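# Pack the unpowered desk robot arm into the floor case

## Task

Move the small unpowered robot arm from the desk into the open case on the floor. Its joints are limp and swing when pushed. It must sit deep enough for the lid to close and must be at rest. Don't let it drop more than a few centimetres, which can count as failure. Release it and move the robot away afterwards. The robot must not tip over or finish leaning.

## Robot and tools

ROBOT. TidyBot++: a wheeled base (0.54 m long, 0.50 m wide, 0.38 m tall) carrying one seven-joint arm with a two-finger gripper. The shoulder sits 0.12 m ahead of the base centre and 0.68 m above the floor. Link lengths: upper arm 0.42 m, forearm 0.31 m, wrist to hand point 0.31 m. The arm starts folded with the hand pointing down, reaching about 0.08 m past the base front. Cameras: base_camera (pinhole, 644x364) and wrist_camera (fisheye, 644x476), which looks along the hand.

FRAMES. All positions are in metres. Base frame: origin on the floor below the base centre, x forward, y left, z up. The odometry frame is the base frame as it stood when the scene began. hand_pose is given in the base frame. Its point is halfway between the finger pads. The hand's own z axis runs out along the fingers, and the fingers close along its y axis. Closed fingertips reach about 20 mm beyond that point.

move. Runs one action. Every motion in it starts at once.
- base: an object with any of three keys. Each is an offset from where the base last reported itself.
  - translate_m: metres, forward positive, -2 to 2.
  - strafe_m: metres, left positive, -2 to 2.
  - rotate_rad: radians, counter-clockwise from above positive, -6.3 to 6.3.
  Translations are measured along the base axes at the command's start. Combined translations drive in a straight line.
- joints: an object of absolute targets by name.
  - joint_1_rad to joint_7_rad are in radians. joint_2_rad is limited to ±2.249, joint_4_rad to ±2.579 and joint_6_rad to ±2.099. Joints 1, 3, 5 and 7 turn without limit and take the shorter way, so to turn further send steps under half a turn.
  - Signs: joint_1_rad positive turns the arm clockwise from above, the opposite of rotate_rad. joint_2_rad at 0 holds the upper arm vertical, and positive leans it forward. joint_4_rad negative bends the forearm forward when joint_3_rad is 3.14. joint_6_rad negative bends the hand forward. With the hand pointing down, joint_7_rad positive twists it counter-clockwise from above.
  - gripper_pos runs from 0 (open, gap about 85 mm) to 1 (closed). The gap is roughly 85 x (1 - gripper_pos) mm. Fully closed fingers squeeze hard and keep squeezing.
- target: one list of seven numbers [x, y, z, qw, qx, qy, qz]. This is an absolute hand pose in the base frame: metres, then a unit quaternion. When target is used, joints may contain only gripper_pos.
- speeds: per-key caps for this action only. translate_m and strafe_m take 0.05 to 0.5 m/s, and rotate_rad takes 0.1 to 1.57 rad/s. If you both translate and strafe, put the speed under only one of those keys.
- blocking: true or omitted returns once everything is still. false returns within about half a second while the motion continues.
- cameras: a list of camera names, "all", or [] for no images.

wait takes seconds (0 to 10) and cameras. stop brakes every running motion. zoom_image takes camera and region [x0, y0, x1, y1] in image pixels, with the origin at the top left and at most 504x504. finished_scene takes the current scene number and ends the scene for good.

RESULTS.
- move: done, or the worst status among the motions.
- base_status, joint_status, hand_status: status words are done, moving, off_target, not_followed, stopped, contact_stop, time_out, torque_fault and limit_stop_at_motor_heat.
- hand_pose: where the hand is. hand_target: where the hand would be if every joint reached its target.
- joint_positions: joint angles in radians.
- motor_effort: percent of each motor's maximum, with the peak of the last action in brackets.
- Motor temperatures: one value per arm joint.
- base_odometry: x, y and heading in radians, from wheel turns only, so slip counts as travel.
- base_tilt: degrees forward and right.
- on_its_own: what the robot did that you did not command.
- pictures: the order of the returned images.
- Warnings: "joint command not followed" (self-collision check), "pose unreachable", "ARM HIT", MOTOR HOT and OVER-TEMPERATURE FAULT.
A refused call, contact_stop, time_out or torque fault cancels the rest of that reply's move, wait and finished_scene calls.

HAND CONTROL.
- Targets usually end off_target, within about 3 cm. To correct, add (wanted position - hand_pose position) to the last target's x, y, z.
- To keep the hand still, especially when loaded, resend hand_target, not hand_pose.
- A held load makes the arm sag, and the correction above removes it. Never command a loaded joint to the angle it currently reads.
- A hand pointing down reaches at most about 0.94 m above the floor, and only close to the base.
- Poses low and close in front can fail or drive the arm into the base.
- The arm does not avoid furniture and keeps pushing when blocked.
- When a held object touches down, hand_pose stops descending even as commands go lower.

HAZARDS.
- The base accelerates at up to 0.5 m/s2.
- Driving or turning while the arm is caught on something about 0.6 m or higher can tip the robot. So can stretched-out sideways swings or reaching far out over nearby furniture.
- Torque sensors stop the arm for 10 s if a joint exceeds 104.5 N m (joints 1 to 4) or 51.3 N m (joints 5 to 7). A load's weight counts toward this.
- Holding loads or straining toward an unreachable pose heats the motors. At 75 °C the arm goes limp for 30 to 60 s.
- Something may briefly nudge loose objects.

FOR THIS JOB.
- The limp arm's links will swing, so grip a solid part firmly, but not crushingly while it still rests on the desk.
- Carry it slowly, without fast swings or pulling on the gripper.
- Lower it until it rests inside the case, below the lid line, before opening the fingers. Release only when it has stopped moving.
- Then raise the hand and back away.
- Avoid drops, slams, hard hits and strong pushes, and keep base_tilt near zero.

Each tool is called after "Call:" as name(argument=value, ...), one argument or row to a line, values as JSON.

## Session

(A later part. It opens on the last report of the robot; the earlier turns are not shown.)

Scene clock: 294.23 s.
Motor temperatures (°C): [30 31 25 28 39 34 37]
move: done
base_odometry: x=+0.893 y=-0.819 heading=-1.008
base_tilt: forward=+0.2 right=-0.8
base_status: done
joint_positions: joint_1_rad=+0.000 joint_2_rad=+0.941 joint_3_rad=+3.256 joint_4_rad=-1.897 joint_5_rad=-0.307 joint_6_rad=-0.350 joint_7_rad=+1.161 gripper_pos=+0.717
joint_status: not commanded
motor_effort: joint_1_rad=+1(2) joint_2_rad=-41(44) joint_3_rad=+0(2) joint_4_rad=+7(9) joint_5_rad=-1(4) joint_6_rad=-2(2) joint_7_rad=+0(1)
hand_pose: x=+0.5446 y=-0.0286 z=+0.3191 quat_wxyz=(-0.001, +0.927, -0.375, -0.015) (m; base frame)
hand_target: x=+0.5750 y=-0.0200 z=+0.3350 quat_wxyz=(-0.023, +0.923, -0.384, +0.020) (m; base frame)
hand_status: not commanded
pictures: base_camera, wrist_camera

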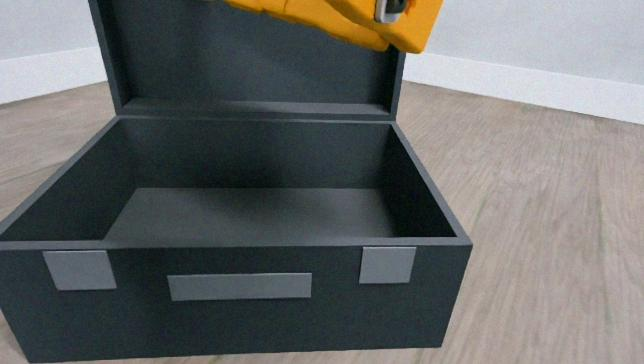

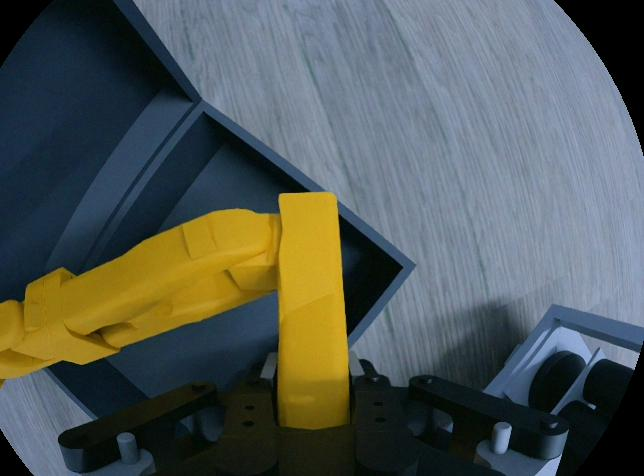

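Call:
move(
  target=[0.578, -0.02, 0.287, -0.024, 0.922, -0.384, 0.025],
  base={"translate_m": 0.05},
  speeds={"translate_m": 0.07},
)

Scene clock: 309.53 s.
Motor temperatures (°C): [30 32 25 28 39 34 37]
move: off_target
base_odometry: x=+0.920 y=-0.861 heading=-1.007
base_tilt: forward=+0.2 right=-0.8
base_status: done
joint_positions: joint_1_rad=+0.013 joint_2_rad=+1.036 joint_3_rad=+3.218 joint_4_rad=-1.881 joint_5_rad=-0.312 joint_6_rad=-0.262 joint_7_rad=+1.181 gripper_pos=+0.717
joint_status: not commanded
motor_effort: joint_1_rad=+2(2) joint_2_rad=-44(45) joint_3_rad=-1(2) joint_4_rad=+8(9) joint_5_rad=-2(3) joint_6_rad=+1(2) joint_7_rad=-1(2)
hand_pose: x=+0.5438 y=-0.0226 z=+0.2787 quat_wxyz=(-0.003, +0.931, -0.364, -0.013) (m; base frame)
hand_target: x=+0.5780 y=-0.0200 z=+0.2870 quat_wxyz=(-0.024, +0.923, -0.384, +0.025) (m; base frame)
hand_status: off_target (0.035 m and 5.6 deg from the pose sent, 0.047 m and 5.4 deg at the start)
pictures: base_camera, wrist_camera

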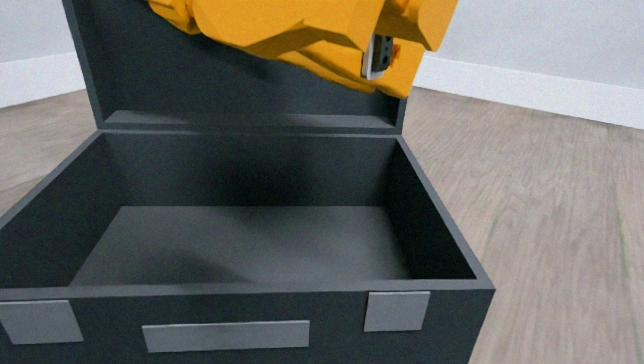

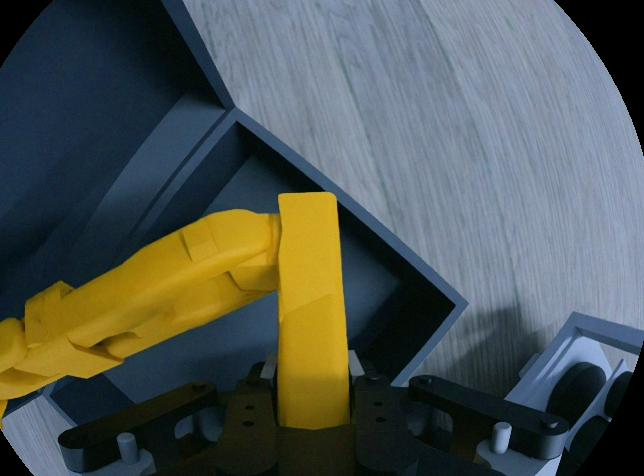

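Call:
move(
  target=[0.597, -0.004, 0.285, -0.021, 0.848, -0.535, 0.035],
)

Scene clock: 314.70 s.
Motor temperatures (°C): [30 32 25 28 39 34 37]
move: off_target
base_odometry: x=+0.920 y=-0.861 heading=-1.007
base_tilt: forward=+0.2 right=-0.8
base_status: not commanded
joint_positions: joint_1_rad=-0.086 joint_2_rad=+1.048 joint_3_rad=+3.276 joint_4_rad=-1.842 joint_5_rad=-0.476 joint_6_rad=-0.262 joint_7_rad=+0.996 gripper_pos=+0.717
joint_status: not commanded
motor_effort: joint_1_rad=+2(2) joint_2_rad=-44(47) joint_3_rad=+1(2) joint_4_rad=+8(10) joint_5_rad=-2(4) joint_6_rad=+1(1) joint_7_rad=-1(2)
hand_pose: x=+0.5700 y=-0.0002 z=+0.2772 quat_wxyz=(-0.007, +0.874, -0.486, +0.009) (m; base frame)
hand_target: x=+0.5970 y=-0.0040 z=+0.2850 quat_wxyz=(-0.021, +0.845, -0.533, +0.035) (m; base frame)
hand_status: off_target (0.028 m and 7.1 deg from the pose sent, 0.057 m and 22.5 deg at the start)
pictures: base_camera, wrist_camera

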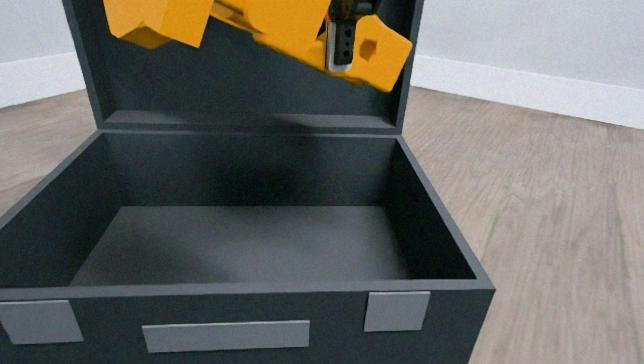

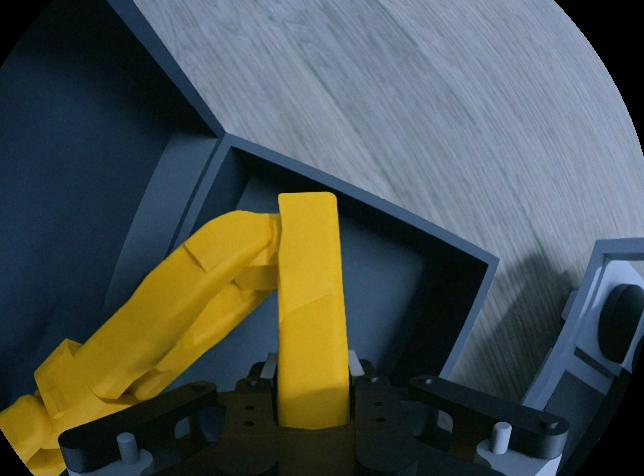

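Call:
move(
  target=[0.609, 0.002, 0.286, -0.018, 0.740, -0.672, 0.035],
)

Scene clock: 319.53 s.
Motor temperatures (°C): [30 32 25 28 39 34 37]
move: off_target
base_odometry: x=+0.920 y=-0.861 heading=-1.007
base_tilt: forward=+0.2 right=-0.8
base_status: not commanded
joint_positions: joint_1_rad=-0.180 joint_2_rad=+1.081 joint_3_rad=+3.371 joint_4_rad=-1.808 joint_5_rad=-0.587 joint_6_rad=-0.294 joint_7_rad=+0.714 gripper_pos=+0.717
joint_status: not commanded
motor_effort: joint_1_rad=+3(3) joint_2_rad=-48(49) joint_3_rad=+4(4) joint_4_rad=+10(10) joint_5_rad=-3(3) joint_6_rad=+2(2) joint_7_rad=-1(2)
hand_pose: x=+0.5776 y=+0.0005 z=+0.2689 quat_wxyz=(+0.009, +0.780, -0.625, +0.020) (m; base frame)
hand_target: x=+0.6090 y=+0.0020 z=+0.2860 quat_wxyz=(-0.018, +0.740, -0.672, +0.035) (m; base frame)
hand_status: off_target (0.036 m and 8.0 deg from the pose sent, 0.040 m and 26.5 deg at the start)
pictures: base_camera, wrist_camera

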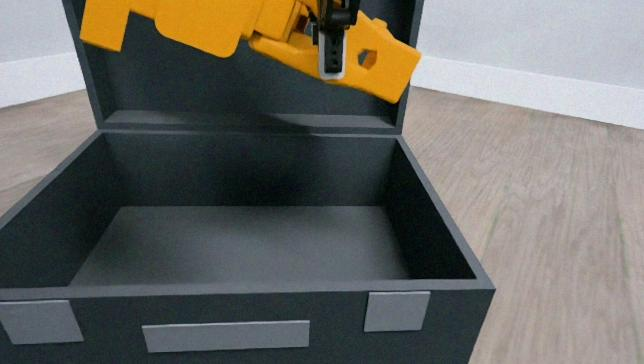

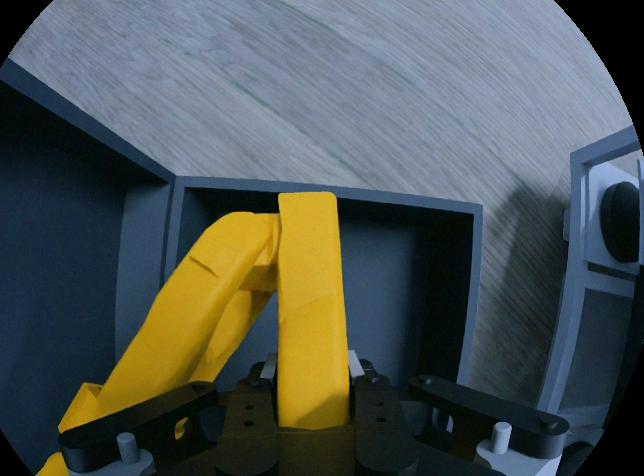

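Call:
move(
  base={"translate_m": 0.05},
  speeds={"translate_m": 0.06},
)

Scene clock: 324.47 s.
Motor temperatures (°C): [30 32 25 28 39 34 37]
move: done
base_odometry: x=+0.947 y=-0.904 heading=-1.007
base_tilt: forward=+0.2 right=-0.8
base_status: done
joint_positions: joint_1_rad=-0.180 joint_2_rad=+1.094 joint_3_rad=+3.385 joint_4_rad=-1.806 joint_5_rad=-0.590 joint_6_rad=-0.298 joint_7_rad=+0.706 gripper_pos=+0.718
joint_status: not commanded
motor_effort: joint_1_rad=+1(4) joint_2_rad=-51(53) joint_3_rad=+3(4) joint_4_rad=+10(14) joint_5_rad=-3(5) joint_6_rad=+2(4) joint_7_rad=-1(2)
hand_pose: x=+0.5735 y=-0.0075 z=+0.2639 quat_wxyz=(+0.018, +0.775, -0.631, +0.019) (m; base frame)
hand_target: x=+0.6090 y=+0.0020 z=+0.2860 quat_wxyz=(-0.018, +0.740, -0.672, +0.035) (m; base frame)
hand_status: not commanded
pictures: base_camera, wrist_camera

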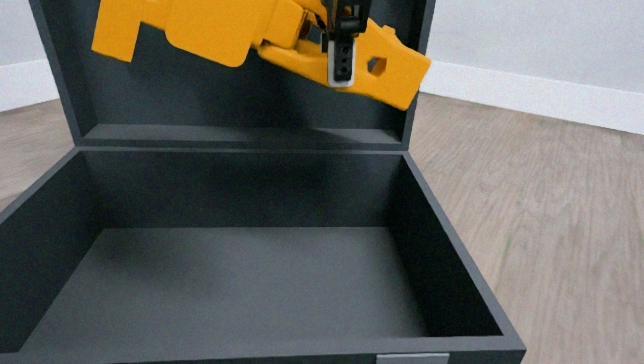

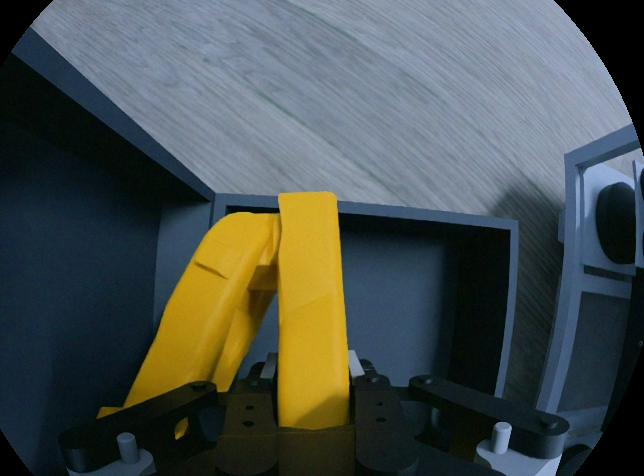

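Call:
move(
  base={"translate_m": 0.025},
  speeds={"translate_m": 0.06},
)

Call:
zoom_image(
  camera="wrist_camera",
  region=[60, 150, 440, 476],
)

Scene clock: 327.73 s.
Motor temperatures (°C): [30 32 25 28 39 34 37]
move: done
base_odometry: x=+0.960 y=-0.925 heading=-1.006
base_tilt: forward=+0.2 right=-0.8
base_status: done
joint_positions: joint_1_rad=-0.180 joint_2_rad=+1.096 joint_3_rad=+3.385 joint_4_rad=-1.806 joint_5_rad=-0.592 joint_6_rad=-0.304 joint_7_rad=+0.705 gripper_pos=+0.718
joint_status: not commanded
motor_effort: joint_1_rad=+2(2) joint_2_rad=-50(53) joint_3_rad=+3(3) joint_4_rad=+10(15) joint_5_rad=-3(5) joint_6_rad=+0(3) joint_7_rad=-1(3)
hand_pose: x=+0.5713 y=-0.0068 z=+0.2631 quat_wxyz=(+0.019, +0.774, -0.632, +0.016) (m; base frame)
hand_target: x=+0.6090 y=+0.0020 z=+0.2860 quat_wxyz=(-0.018, +0.740, -0.672, +0.035) (m; base frame)
hand_status: not commanded
pictures: base_camera, wrist_camera

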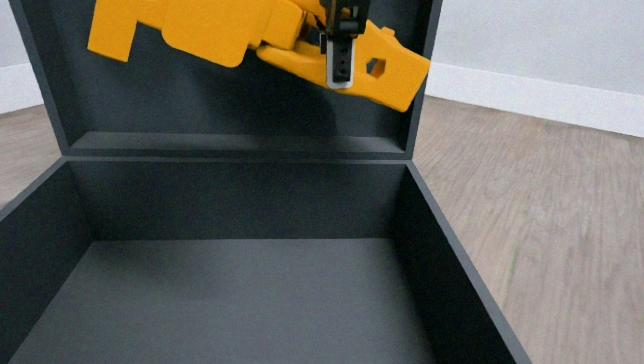

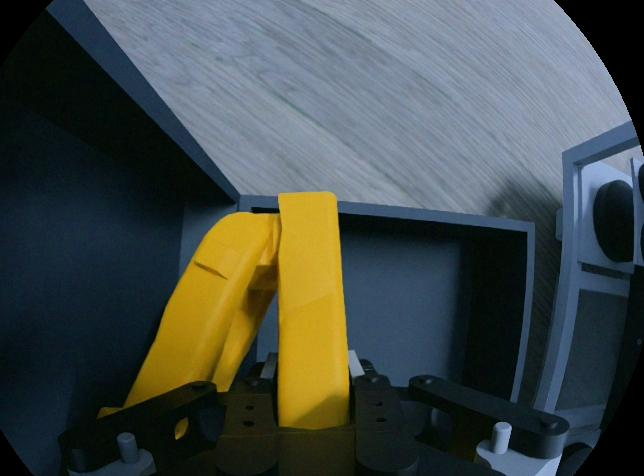

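Scaled by 1.326.

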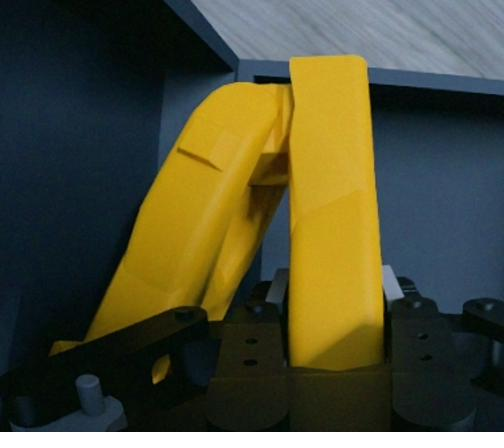

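Call:
move(
  base={"translate_m": -0.08},
  speeds={"translate_m": 0.1},
)

Call:
zoom_image(
  camera="wrist_camera",
  region=[60, 100, 560, 476],
)

Scene clock: 333.57 s.
Motor temperatures (°C): [30 32 25 28 39 34 37]
move: done
base_odometry: x=+0.918 y=-0.857 heading=-1.007
base_tilt: forward=+0.2 right=-0.8
base_status: done
joint_positions: joint_1_rad=-0.180 joint_2_rad=+1.093 joint_3_rad=+3.388 joint_4_rad=-1.784 joint_5_rad=-0.604 joint_6_rad=-0.304 joint_7_rad=+0.697 gripper_pos=+0.718
joint_status: not commanded
motor_effort: joint_1_rad=+1(2) joint_2_rad=-43(50) joint_3_rad=+3(3) joint_4_rad=+6(9) joint_5_rad=-1(3) joint_6_rad=+0(3) joint_7_rad=+0(1)
hand_pose: x=+0.5866 y=-0.0056 z=+0.2666 quat_wxyz=(+0.009, +0.769, -0.638, +0.025) (m; base frame)
hand_target: x=+0.6090 y=+0.0020 z=+0.2860 quat_wxyz=(-0.018, +0.740, -0.672, +0.035) (m; base frame)
hand_status: not commanded
pictures: base_camera, wrist_camera

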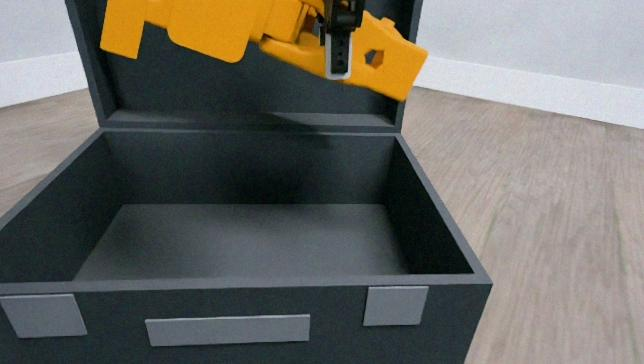

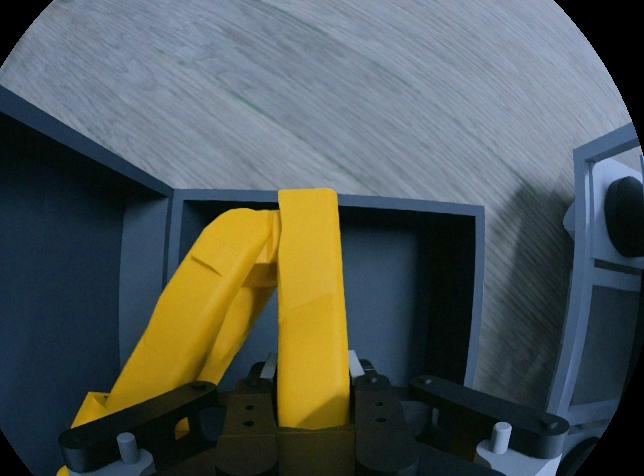

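Scaled by 1.008.

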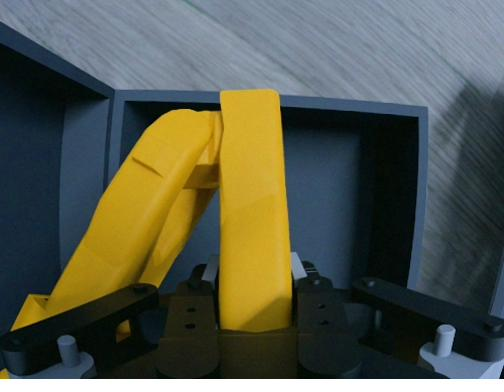

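Call:
zoom_image(
  camera="base_camera",
  region=[60, 0, 460, 140],
)

Scaled by 1.260.

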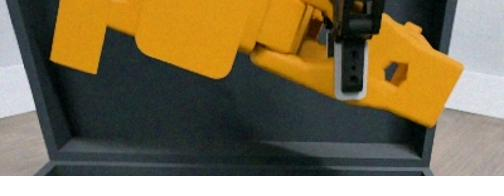

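Call:
move(
  target=[0.572, 0.020, 0.24, -0.021, 0.777, -0.629, 0.030],
)

Call:
zoom_image(
  camera="base_camera",
  region=[40, 0, 500, 300],
)

Scene clock: 402.40 s.
Motor temperatures (°C): [30 34 25 28 39 34 37]
move: off_target
base_odometry: x=+0.918 y=-0.857 heading=-1.007
base_tilt: forward=+0.2 right=-0.8
base_status: not commanded
joint_positions: joint_1_rad=-0.126 joint_2_rad=+1.136 joint_3_rad=+3.253 joint_4_rad=-1.850 joint_5_rad=-0.655 joint_6_rad=-0.153 joint_7_rad=+0.810 gripper_pos=+0.718
joint_status: not commanded
motor_effort: joint_1_rad=+1(2) joint_2_rad=-42(44) joint_3_rad=+0(3) joint_4_rad=+4(6) joint_5_rad=-1(2) joint_6_rad=-1(2) joint_7_rad=+0(0)
hand_pose: x=+0.5613 y=+0.0206 z=+0.2378 quat_wxyz=(-0.009, +0.787, -0.616, +0.016) (m; base frame)
hand_target: x=+0.5720 y=+0.0200 z=+0.2400 quat_wxyz=(-0.021, +0.777, -0.629, +0.030) (m; base frame)
hand_status: off_target (0.011 m and 2.8 deg from the pose sent, 0.040 m and 3.7 deg at the start)
pictures: base_camera, wrist_camera

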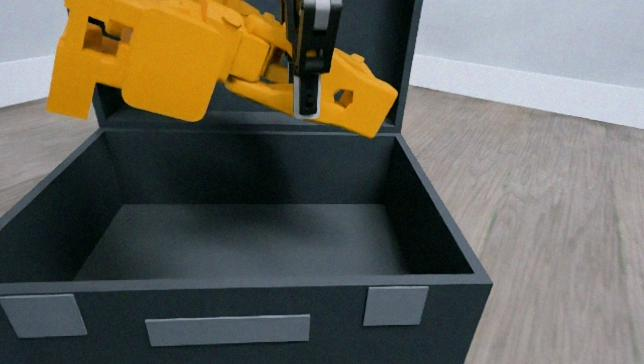

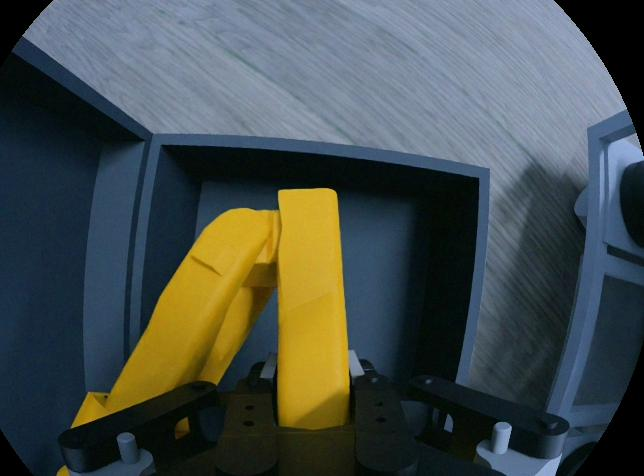

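Scaled by 1.096.

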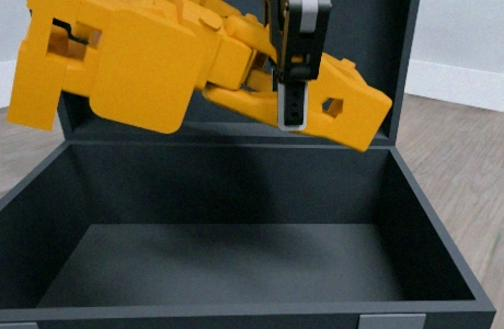

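Call:
move(
  target=[0.559, 0.013, 0.235, -0.021, 0.8065, -0.5913, 0.028],
)

Call:
zoom_image(
  camera="wrist_camera",
  region=[40, 60, 544, 476],
)

Scene clock: 419.90 s.
Motor temperatures (°C): [30 34 25 28 39 34 37]
move: off_target
base_odometry: x=+0.918 y=-0.857 heading=-1.007
base_tilt: forward=+0.2 right=-0.8
base_status: not commanded
joint_positions: joint_1_rad=-0.065 joint_2_rad=+1.137 joint_3_rad=+3.197 joint_4_rad=-1.883 joint_5_rad=-0.656 joint_6_rad=-0.095 joint_7_rad=+0.888 gripper_pos=+0.718
joint_status: not commanded
motor_effort: joint_1_rad=+1(2) joint_2_rad=-42(43) joint_3_rad=-1(3) joint_4_rad=+3(4) joint_5_rad=+0(1) joint_6_rad=-1(2) joint_7_rad=+0(0)
hand_pose: x=+0.5539 y=+0.0150 z=+0.2356 quat_wxyz=(-0.018, +0.798, -0.602, +0.016) (m; base frame)
hand_target: x=+0.5590 y=+0.0130 z=+0.2350 quat_wxyz=(-0.021, +0.806, -0.591, +0.028) (m; base frame)
hand_status: off_target (0.006 m and 2.1 deg from the pose sent, 0.008 m and 4.1 deg at the start)
pictures: base_camera, wrist_camera

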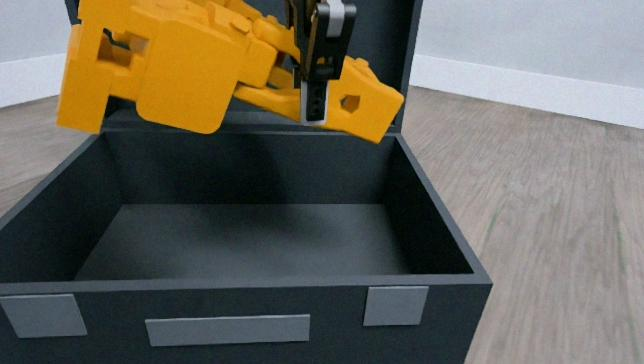

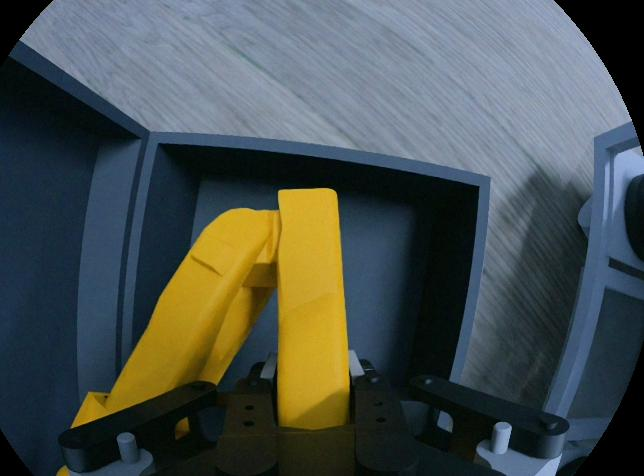

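Scaled by 1.000.

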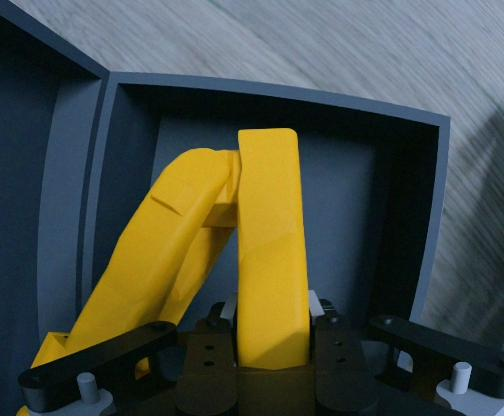

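Call:
move(
  target=[0.555, 0.012, 0.18, -0.021, 0.8266, -0.5628, 0.028],
)

Call:
zoom_image(
  camera="wrist_camera",
  region=[40, 60, 544, 476],
)

Scene clock: 428.87 s.
Motor temperatures (°C): [30 34 25 28 39 34 37]
move: off_target
base_odometry: x=+0.918 y=-0.857 heading=-1.007
base_tilt: forward=+0.2 right=-0.8
base_status: not commanded
joint_positions: joint_1_rad=-0.017 joint_2_rad=+1.284 joint_3_rad=+3.138 joint_4_rad=-1.840 joint_5_rad=-0.647 joint_6_rad=+0.002 joint_7_rad=+0.923 gripper_pos=+0.718
joint_status: not commanded
motor_effort: joint_1_rad=+1(1) joint_2_rad=-42(45) joint_3_rad=-2(3) joint_4_rad=+1(3) joint_5_rad=+0(1) joint_6_rad=-1(3) joint_7_rad=+0(0)
hand_pose: x=+0.5341 y=+0.0103 z=+0.1754 quat_wxyz=(-0.007, +0.803, -0.596, +0.007) (m; base frame)
hand_target: x=+0.5550 y=+0.0120 z=+0.1800 quat_wxyz=(-0.021, +0.826, -0.562, +0.028) (m; base frame)
hand_status: off_target (0.021 m and 5.5 deg from the pose sent, 0.056 m and 5.7 deg at the start)
pictures: base_camera, wrist_camera

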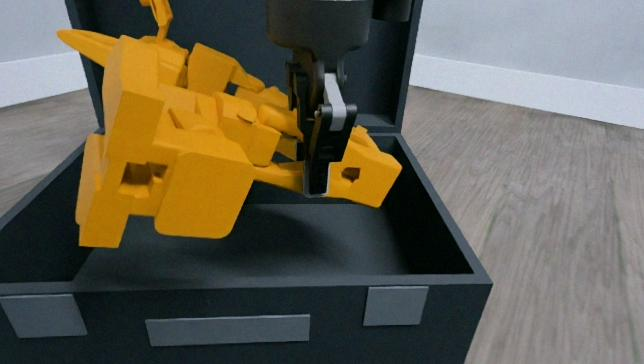

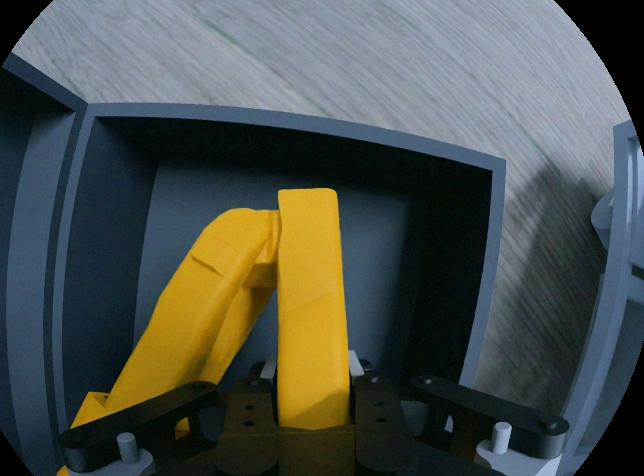

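Scaled by 1.000.

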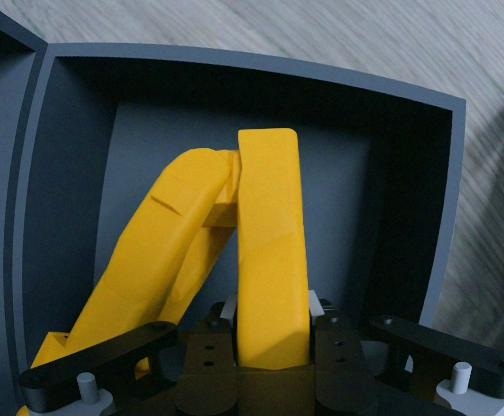

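Call:
zoom_image(
  camera="base_camera",
  region=[30, 0, 430, 260],
)

Scaled by 1.260.

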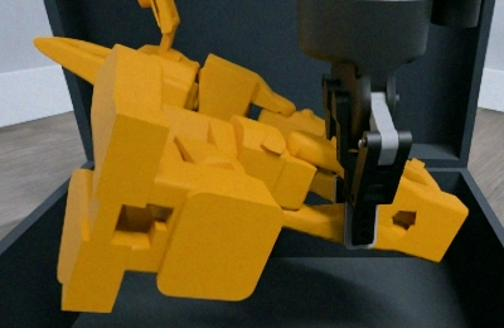

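Call:
move(
  target=[0.612, 0.009, 0.18, -0.021, 0.8266, -0.5628, 0.028],
)

Call:
zoom_image(
  camera="base_camera",
  region=[0, 0, 504, 300],
)

Call:
zoom_image(
  camera="wrist_camera",
  region=[0, 60, 504, 476],
)

Scene clock: 491.47 s.
Motor temperatures (°C): [30 34 25 28 39 34 37]
move: off_target
base_odometry: x=+0.918 y=-0.857 heading=-1.007
base_tilt: forward=+0.2 right=-0.8
base_status: not commanded
joint_positions: joint_1_rad=-0.070 joint_2_rad=+1.291 joint_3_rad=+3.232 joint_4_rad=-1.650 joint_5_rad=-0.647 joint_6_rad=-0.128 joint_7_rad=+0.923 gripper_pos=+0.718
joint_status: not commanded
motor_effort: joint_1_rad=+1(1) joint_2_rad=-46(47) joint_3_rad=-1(2) joint_4_rad=+5(5) joint_5_rad=-1(1) joint_6_rad=+0(2) joint_7_rad=+0(0)
hand_pose: x=+0.6176 y=+0.0040 z=+0.1804 quat_wxyz=(-0.027, +0.814, -0.579, +0.042) (m; base frame)
hand_target: x=+0.6120 y=+0.0090 z=+0.1800 quat_wxyz=(-0.021, +0.826, -0.562, +0.028) (m; base frame)
hand_status: off_target (0.008 m and 2.9 deg from the pose sent, 0.078 m and 5.5 deg at the start)
pictures: base_camera, wrist_camera

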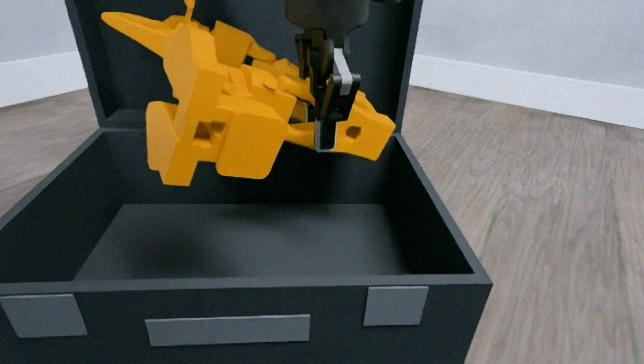

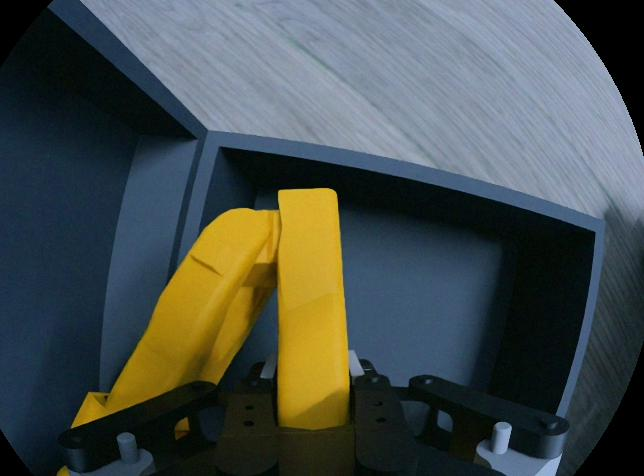

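Scaled by 1.000.

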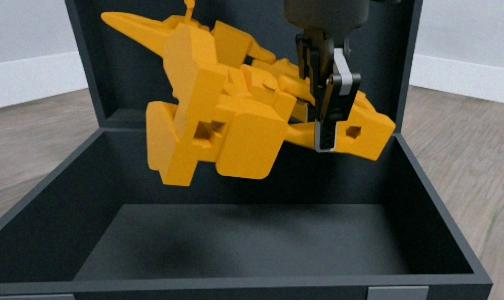

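Scaled by 1.000.

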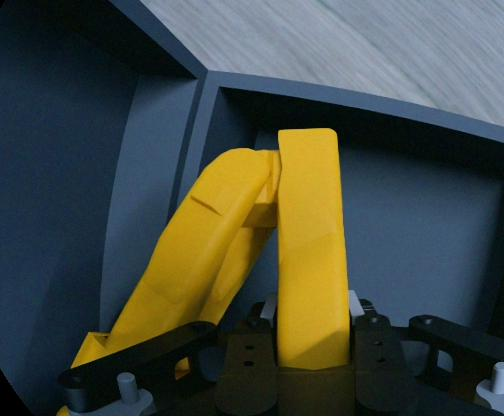

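Call:
move(
  target=[0.590, 0.010, 0.15, 0.006, 0.819, -0.575, -0.010],
)

Call:
zoom_image(
  camera="base_camera",
  region=[60, 0, 464, 300],
)

Scene clock: 509.80 s.
Motor temperatures (°C): [30 34 25 28 39 34 37]
move: off_target
base_odometry: x=+0.918 y=-0.857 heading=-1.007
base_tilt: forward=+0.2 right=-0.8
base_status: not commanded
joint_positions: joint_1_rad=-0.106 joint_2_rad=+1.373 joint_3_rad=+3.283 joint_4_rad=-1.580 joint_5_rad=-0.646 joint_6_rad=-0.228 joint_7_rad=+0.872 gripper_pos=+0.718
joint_status: not commanded
motor_effort: joint_1_rad=+1(2) joint_2_rad=-46(49) joint_3_rad=+1(1) joint_4_rad=+4(6) joint_5_rad=-1(2) joint_6_rad=-1(3) joint_7_rad=+0(0)
hand_pose: x=+0.5943 y=+0.0065 z=+0.1456 quat_wxyz=(-0.001, +0.810, -0.586, +0.003) (m; base frame)
hand_target: x=+0.5900 y=+0.0100 z=+0.1500 quat_wxyz=(+0.006, +0.818, -0.575, -0.010) (m; base frame)
hand_status: off_target (0.007 m and 2.4 deg from the pose sent, 0.041 m and 7.0 deg at the start)
pictures: base_camera, wrist_camera

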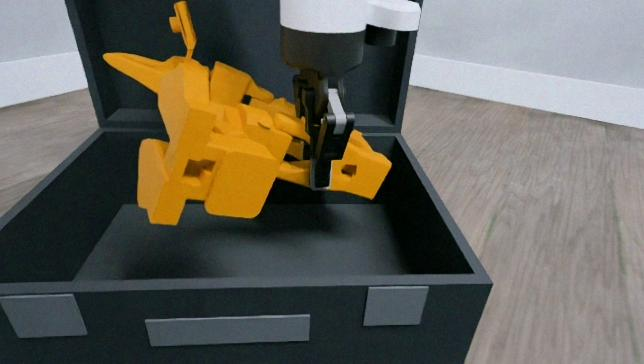

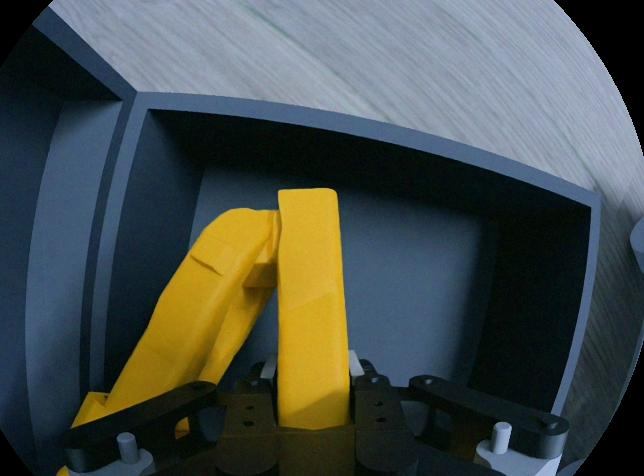

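Scaled by 1.248.

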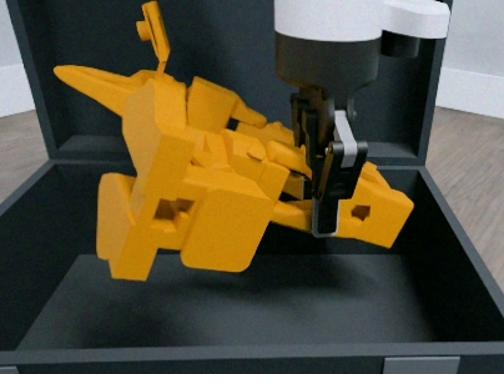

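Call:
move(
  target=[0.590, 0.007, 0.12, 0.006, 0.819, -0.575, -0.010],
)

Call:
zoom_image(
  camera="base_camera",
  region=[60, 0, 464, 300],
)

Call:
zoom_image(
  camera="wrist_camera",
  region=[0, 60, 504, 476],
)

Scene clock: 522.13 s.
Motor temperatures (°C): [30 34 25 28 39 34 37]
move: done
base_odometry: x=+0.918 y=-0.857 heading=-1.007
base_tilt: forward=+0.2 right=-0.8
base_status: not commanded
joint_positions: joint_1_rad=-0.106 joint_2_rad=+1.440 joint_3_rad=+3.283 joint_4_rad=-1.526 joint_5_rad=-0.646 joint_6_rad=-0.229 joint_7_rad=+0.872 gripper_pos=+0.718
joint_status: not commanded
motor_effort: joint_1_rad=+1(1) joint_2_rad=-46(48) joint_3_rad=+1(1) joint_4_rad=+4(5) joint_5_rad=-1(1) joint_6_rad=-1(3) joint_7_rad=+0(0)
hand_pose: x=+0.5911 y=+0.0061 z=+0.1173 quat_wxyz=(+0.003, +0.812, -0.583, -0.002) (m; base frame)
hand_target: x=+0.5900 y=+0.0070 z=+0.1200 quat_wxyz=(+0.006, +0.818, -0.575, -0.010) (m; base frame)
hand_status: done (0.003 m and 1.6 deg from the pose sent, 0.026 m and 2.4 deg at the start)
pictures: base_camera, wrist_camera

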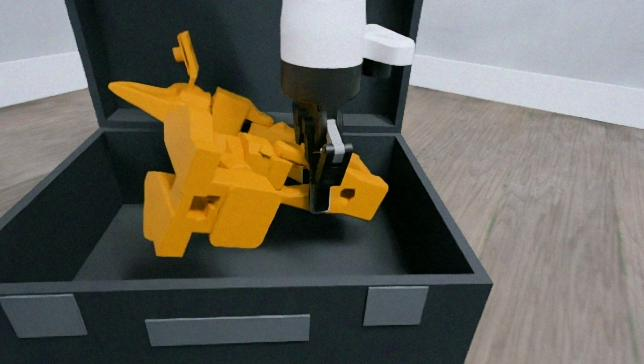

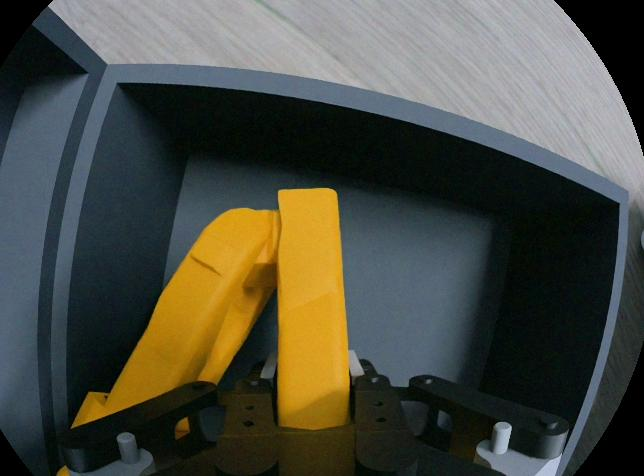

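Scaled by 1.248.

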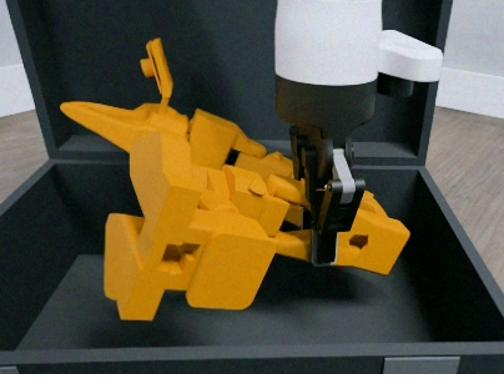

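Scaled by 1.000.

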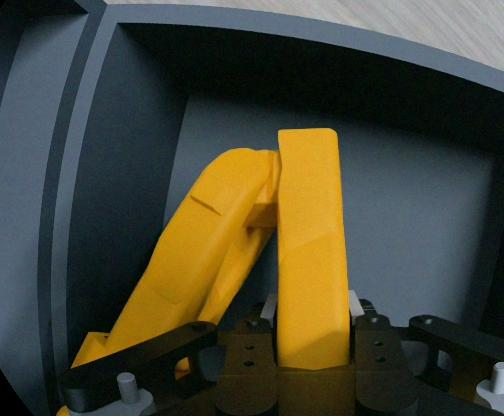

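Call:
move(
  target=[0.593, 0.006, 0.092, 0.006, 0.819, -0.575, -0.010],
  cameras=["base_camera"],
)

Call:
move(
  target=[0.593, 0.006, 0.072, 0.006, 0.819, -0.575, -0.010],
)

Call:
zoom_image(
  camera="base_camera",
  region=[60, 30, 464, 330],
)

Scene clock: 526.57 s.
Motor temperatures (°C): [30 34 25 28 39 34 37]
move: done
base_odometry: x=+0.918 y=-0.857 heading=-1.007
base_tilt: forward=+0.2 right=-0.8
base_status: not commanded
joint_positions: joint_1_rad=-0.106 joint_2_rad=+1.505 joint_3_rad=+3.283 joint_4_rad=-1.459 joint_5_rad=-0.646 joint_6_rad=-0.229 joint_7_rad=+0.872 gripper_pos=+0.718
joint_status: not commanded
motor_effort: joint_1_rad=+1(2) joint_2_rad=-46(49) joint_3_rad=+1(1) joint_4_rad=+4(5) joint_5_rad=+0(1) joint_6_rad=-2(3) joint_7_rad=+0(1)
hand_pose: x=+0.5946 y=+0.0064 z=+0.0901 quat_wxyz=(+0.004, +0.815, -0.579, -0.001) (m; base frame)
hand_target: x=+0.5930 y=+0.0060 z=+0.0920 quat_wxyz=(+0.006, +0.818, -0.575, -0.010) (m; base frame)
hand_status: done (0.003 m and 1.3 deg from the pose sent, 0.025 m and 1.6 deg at the start)
pictures: base_camera

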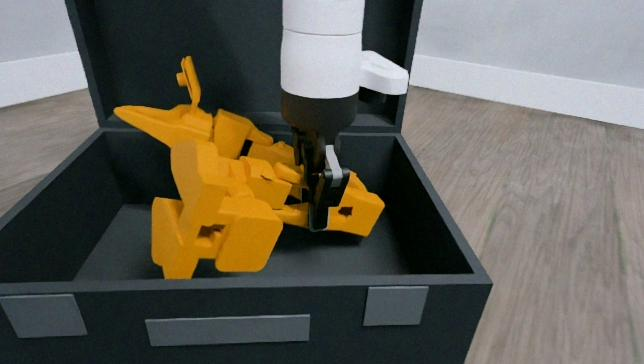

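Scene clock: 527.33 s.
Motor temperatures (°C): [30 34 25 28 39 34 37]
move: done
base_odometry: x=+0.918 y=-0.857 heading=-1.007
base_tilt: forward=+0.2 right=-0.8
base_status: not commanded
joint_positions: joint_1_rad=-0.106 joint_2_rad=+1.550 joint_3_rad=+3.283 joint_4_rad=-1.417 joint_5_rad=-0.645 joint_6_rad=-0.229 joint_7_rad=+0.871 gripper_pos=+0.718
joint_status: not commanded
motor_effort: joint_1_rad=+1(2) joint_2_rad=-45(48) joint_3_rad=+1(1) joint_4_rad=+4(5) joint_5_rad=-1(2) joint_6_rad=-2(3) joint_7_rad=+0(1)
hand_pose: x=+0.5936 y=+0.0063 z=+0.0710 quat_wxyz=(+0.005, +0.817, -0.577, -0.002) (m; base frame)
hand_target: x=+0.5930 y=+0.0060 z=+0.0720 quat_wxyz=(+0.006, +0.818, -0.575, -0.010) (m; base frame)
hand_status: done (0.001 m and 1.0 deg from the pose sent, 0.018 m and 1.3 deg at the start)
pictures: base_camera, wrist_camera

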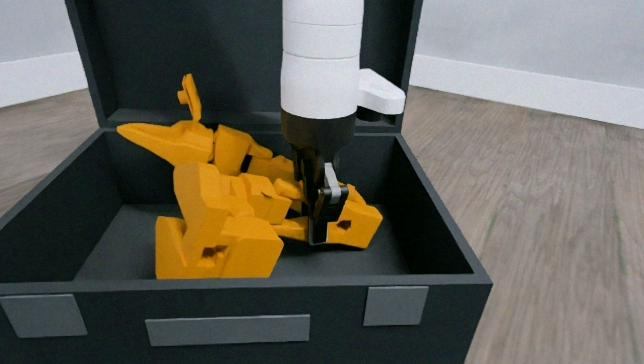

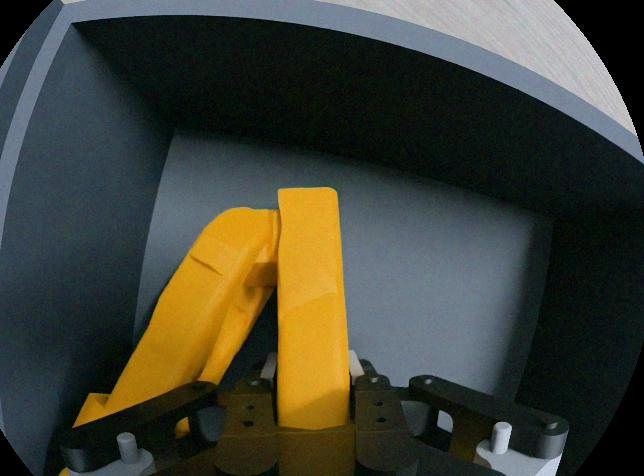

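Scaled by 1.248.

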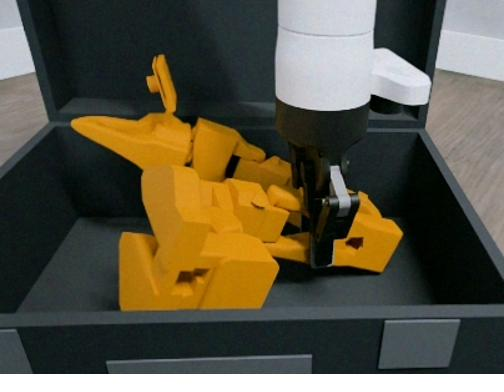

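Call:
move(
  target=[0.593, 0.006, 0.056, 0.006, 0.819, -0.575, -0.010],
  cameras=[],
)

Call:
move(
  target=[0.593, 0.006, 0.046, 0.006, 0.819, -0.575, -0.010],
)

Call:
zoom_image(
  camera="base_camera",
  region=[60, 30, 464, 330],
)

Scene clock: 530.67 s.
Motor temperatures (°C): [30 34 25 28 39 34 37]
move: done
base_odometry: x=+0.918 y=-0.857 heading=-1.007
base_tilt: forward=+0.2 right=-0.8
base_status: not commanded
joint_positions: joint_1_rad=-0.106 joint_2_rad=+1.577 joint_3_rad=+3.283 joint_4_rad=-1.382 joint_5_rad=-0.642 joint_6_rad=-0.230 joint_7_rad=+0.866 gripper_pos=+0.718
joint_status: not commanded
motor_effort: joint_1_rad=+1(2) joint_2_rad=-45(46) joint_3_rad=+1(1) joint_4_rad=+4(6) joint_5_rad=-1(3) joint_6_rad=-2(3) joint_7_rad=+0(1)
hand_pose: x=+0.5979 y=+0.0068 z=+0.0599 quat_wxyz=(+0.003, +0.817, -0.576, +0.000) (m; base frame)
hand_target: x=+0.5930 y=+0.0060 z=+0.0560 quat_wxyz=(+0.006, +0.818, -0.575, -0.010) (m; base frame)
hand_status: done (0.006 m and 1.3 deg from the pose sent, 0.015 m and 1.0 deg at the start)
pictures: none
No camera images: "cameras" was empty.

Scene clock: 531.33 s.
Motor temperatures (°C): [30 34 25 28 39 34 37]
move: done
base_odometry: x=+0.918 y=-0.857 heading=-1.007
base_tilt: forward=+0.3 right=-0.8
base_status: not commanded
joint_positions: joint_1_rad=-0.106 joint_2_rad=+1.602 joint_3_rad=+3.283 joint_4_rad=-1.355 joint_5_rad=-0.642 joint_6_rad=-0.230 joint_7_rad=+0.862 gripper_pos=+0.719
joint_status: not commanded
motor_effort: joint_1_rad=+1(2) joint_2_rad=-45(46) joint_3_rad=+1(1) joint_4_rad=+4(5) joint_5_rad=-1(2) joint_6_rad=-1(3) joint_7_rad=+0(1)
hand_pose: x=+0.5992 y=+0.0072 z=+0.0497 quat_wxyz=(+0.002, +0.817, -0.576, +0.001) (m; base frame)
hand_target: x=+0.5930 y=+0.0060 z=+0.0460 quat_wxyz=(+0.006, +0.818, -0.575, -0.010) (m; base frame)
hand_status: done (0.007 m and 1.4 deg from the pose sent, 0.015 m and 1.3 deg at the start)
pictures: base_camera, wrist_camera

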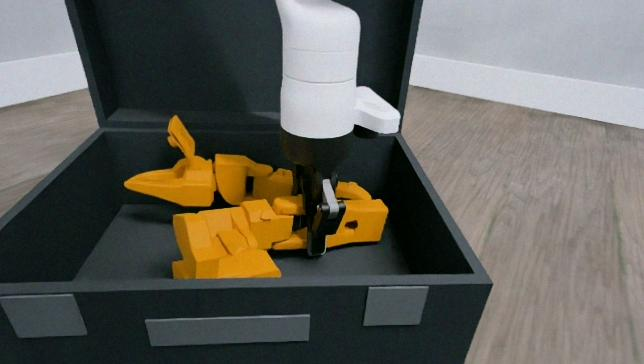

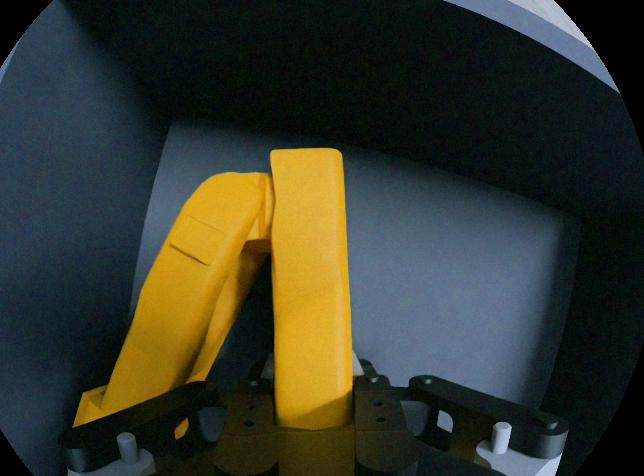

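Scaled by 1.248.

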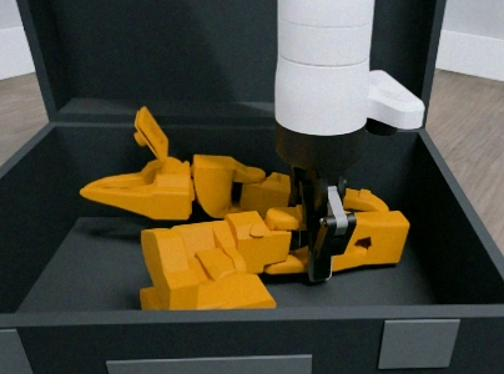

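Call:
move(
  target=[0.590, 0.006, 0.038, 0.006, 0.819, -0.575, -0.010],
)

Call:
zoom_image(
  camera="base_camera",
  region=[60, 30, 464, 330],
)

Scene clock: 534.27 s.
Motor temperatures (°C): [30 34 25 28 39 34 37]
move: off_target
base_odometry: x=+0.918 y=-0.857 heading=-1.007
base_tilt: forward=+0.2 right=-0.8
base_status: not commanded
joint_positions: joint_1_rad=-0.106 joint_2_rad=+1.610 joint_3_rad=+3.283 joint_4_rad=-1.346 joint_5_rad=-0.642 joint_6_rad=-0.230 joint_7_rad=+0.862 gripper_pos=+0.719
joint_status: not commanded
motor_effort: joint_1_rad=+2(2) joint_2_rad=-43(45) joint_3_rad=+1(1) joint_4_rad=+4(4) joint_5_rad=+0(1) joint_6_rad=-2(2) joint_7_rad=+0(0)
hand_pose: x=+0.5997 y=+0.0073 z=+0.0463 quat_wxyz=(+0.002, +0.818, -0.576, +0.002) (m; base frame)
hand_target: x=+0.5900 y=+0.0060 z=+0.0380 quat_wxyz=(+0.006, +0.818, -0.575, -0.010) (m; base frame)
hand_status: off_target (0.013 m and 1.4 deg from the pose sent, 0.015 m and 1.4 deg at the start)
pictures: base_camera, wrist_camera

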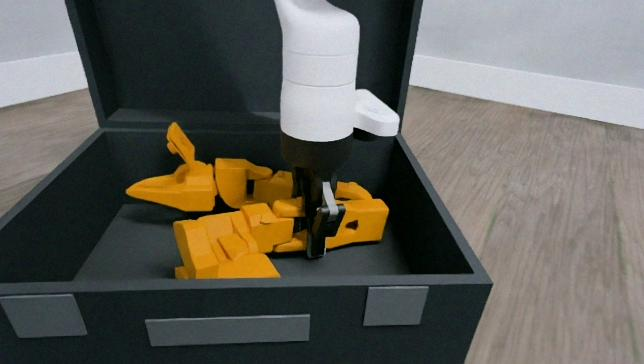

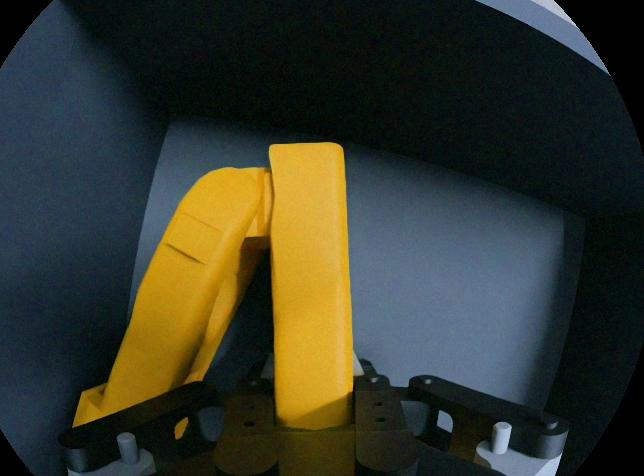

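Scaled by 1.248.

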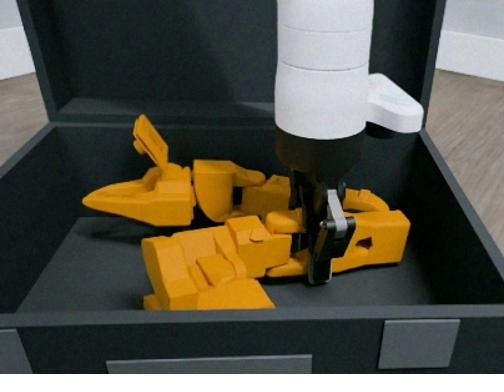

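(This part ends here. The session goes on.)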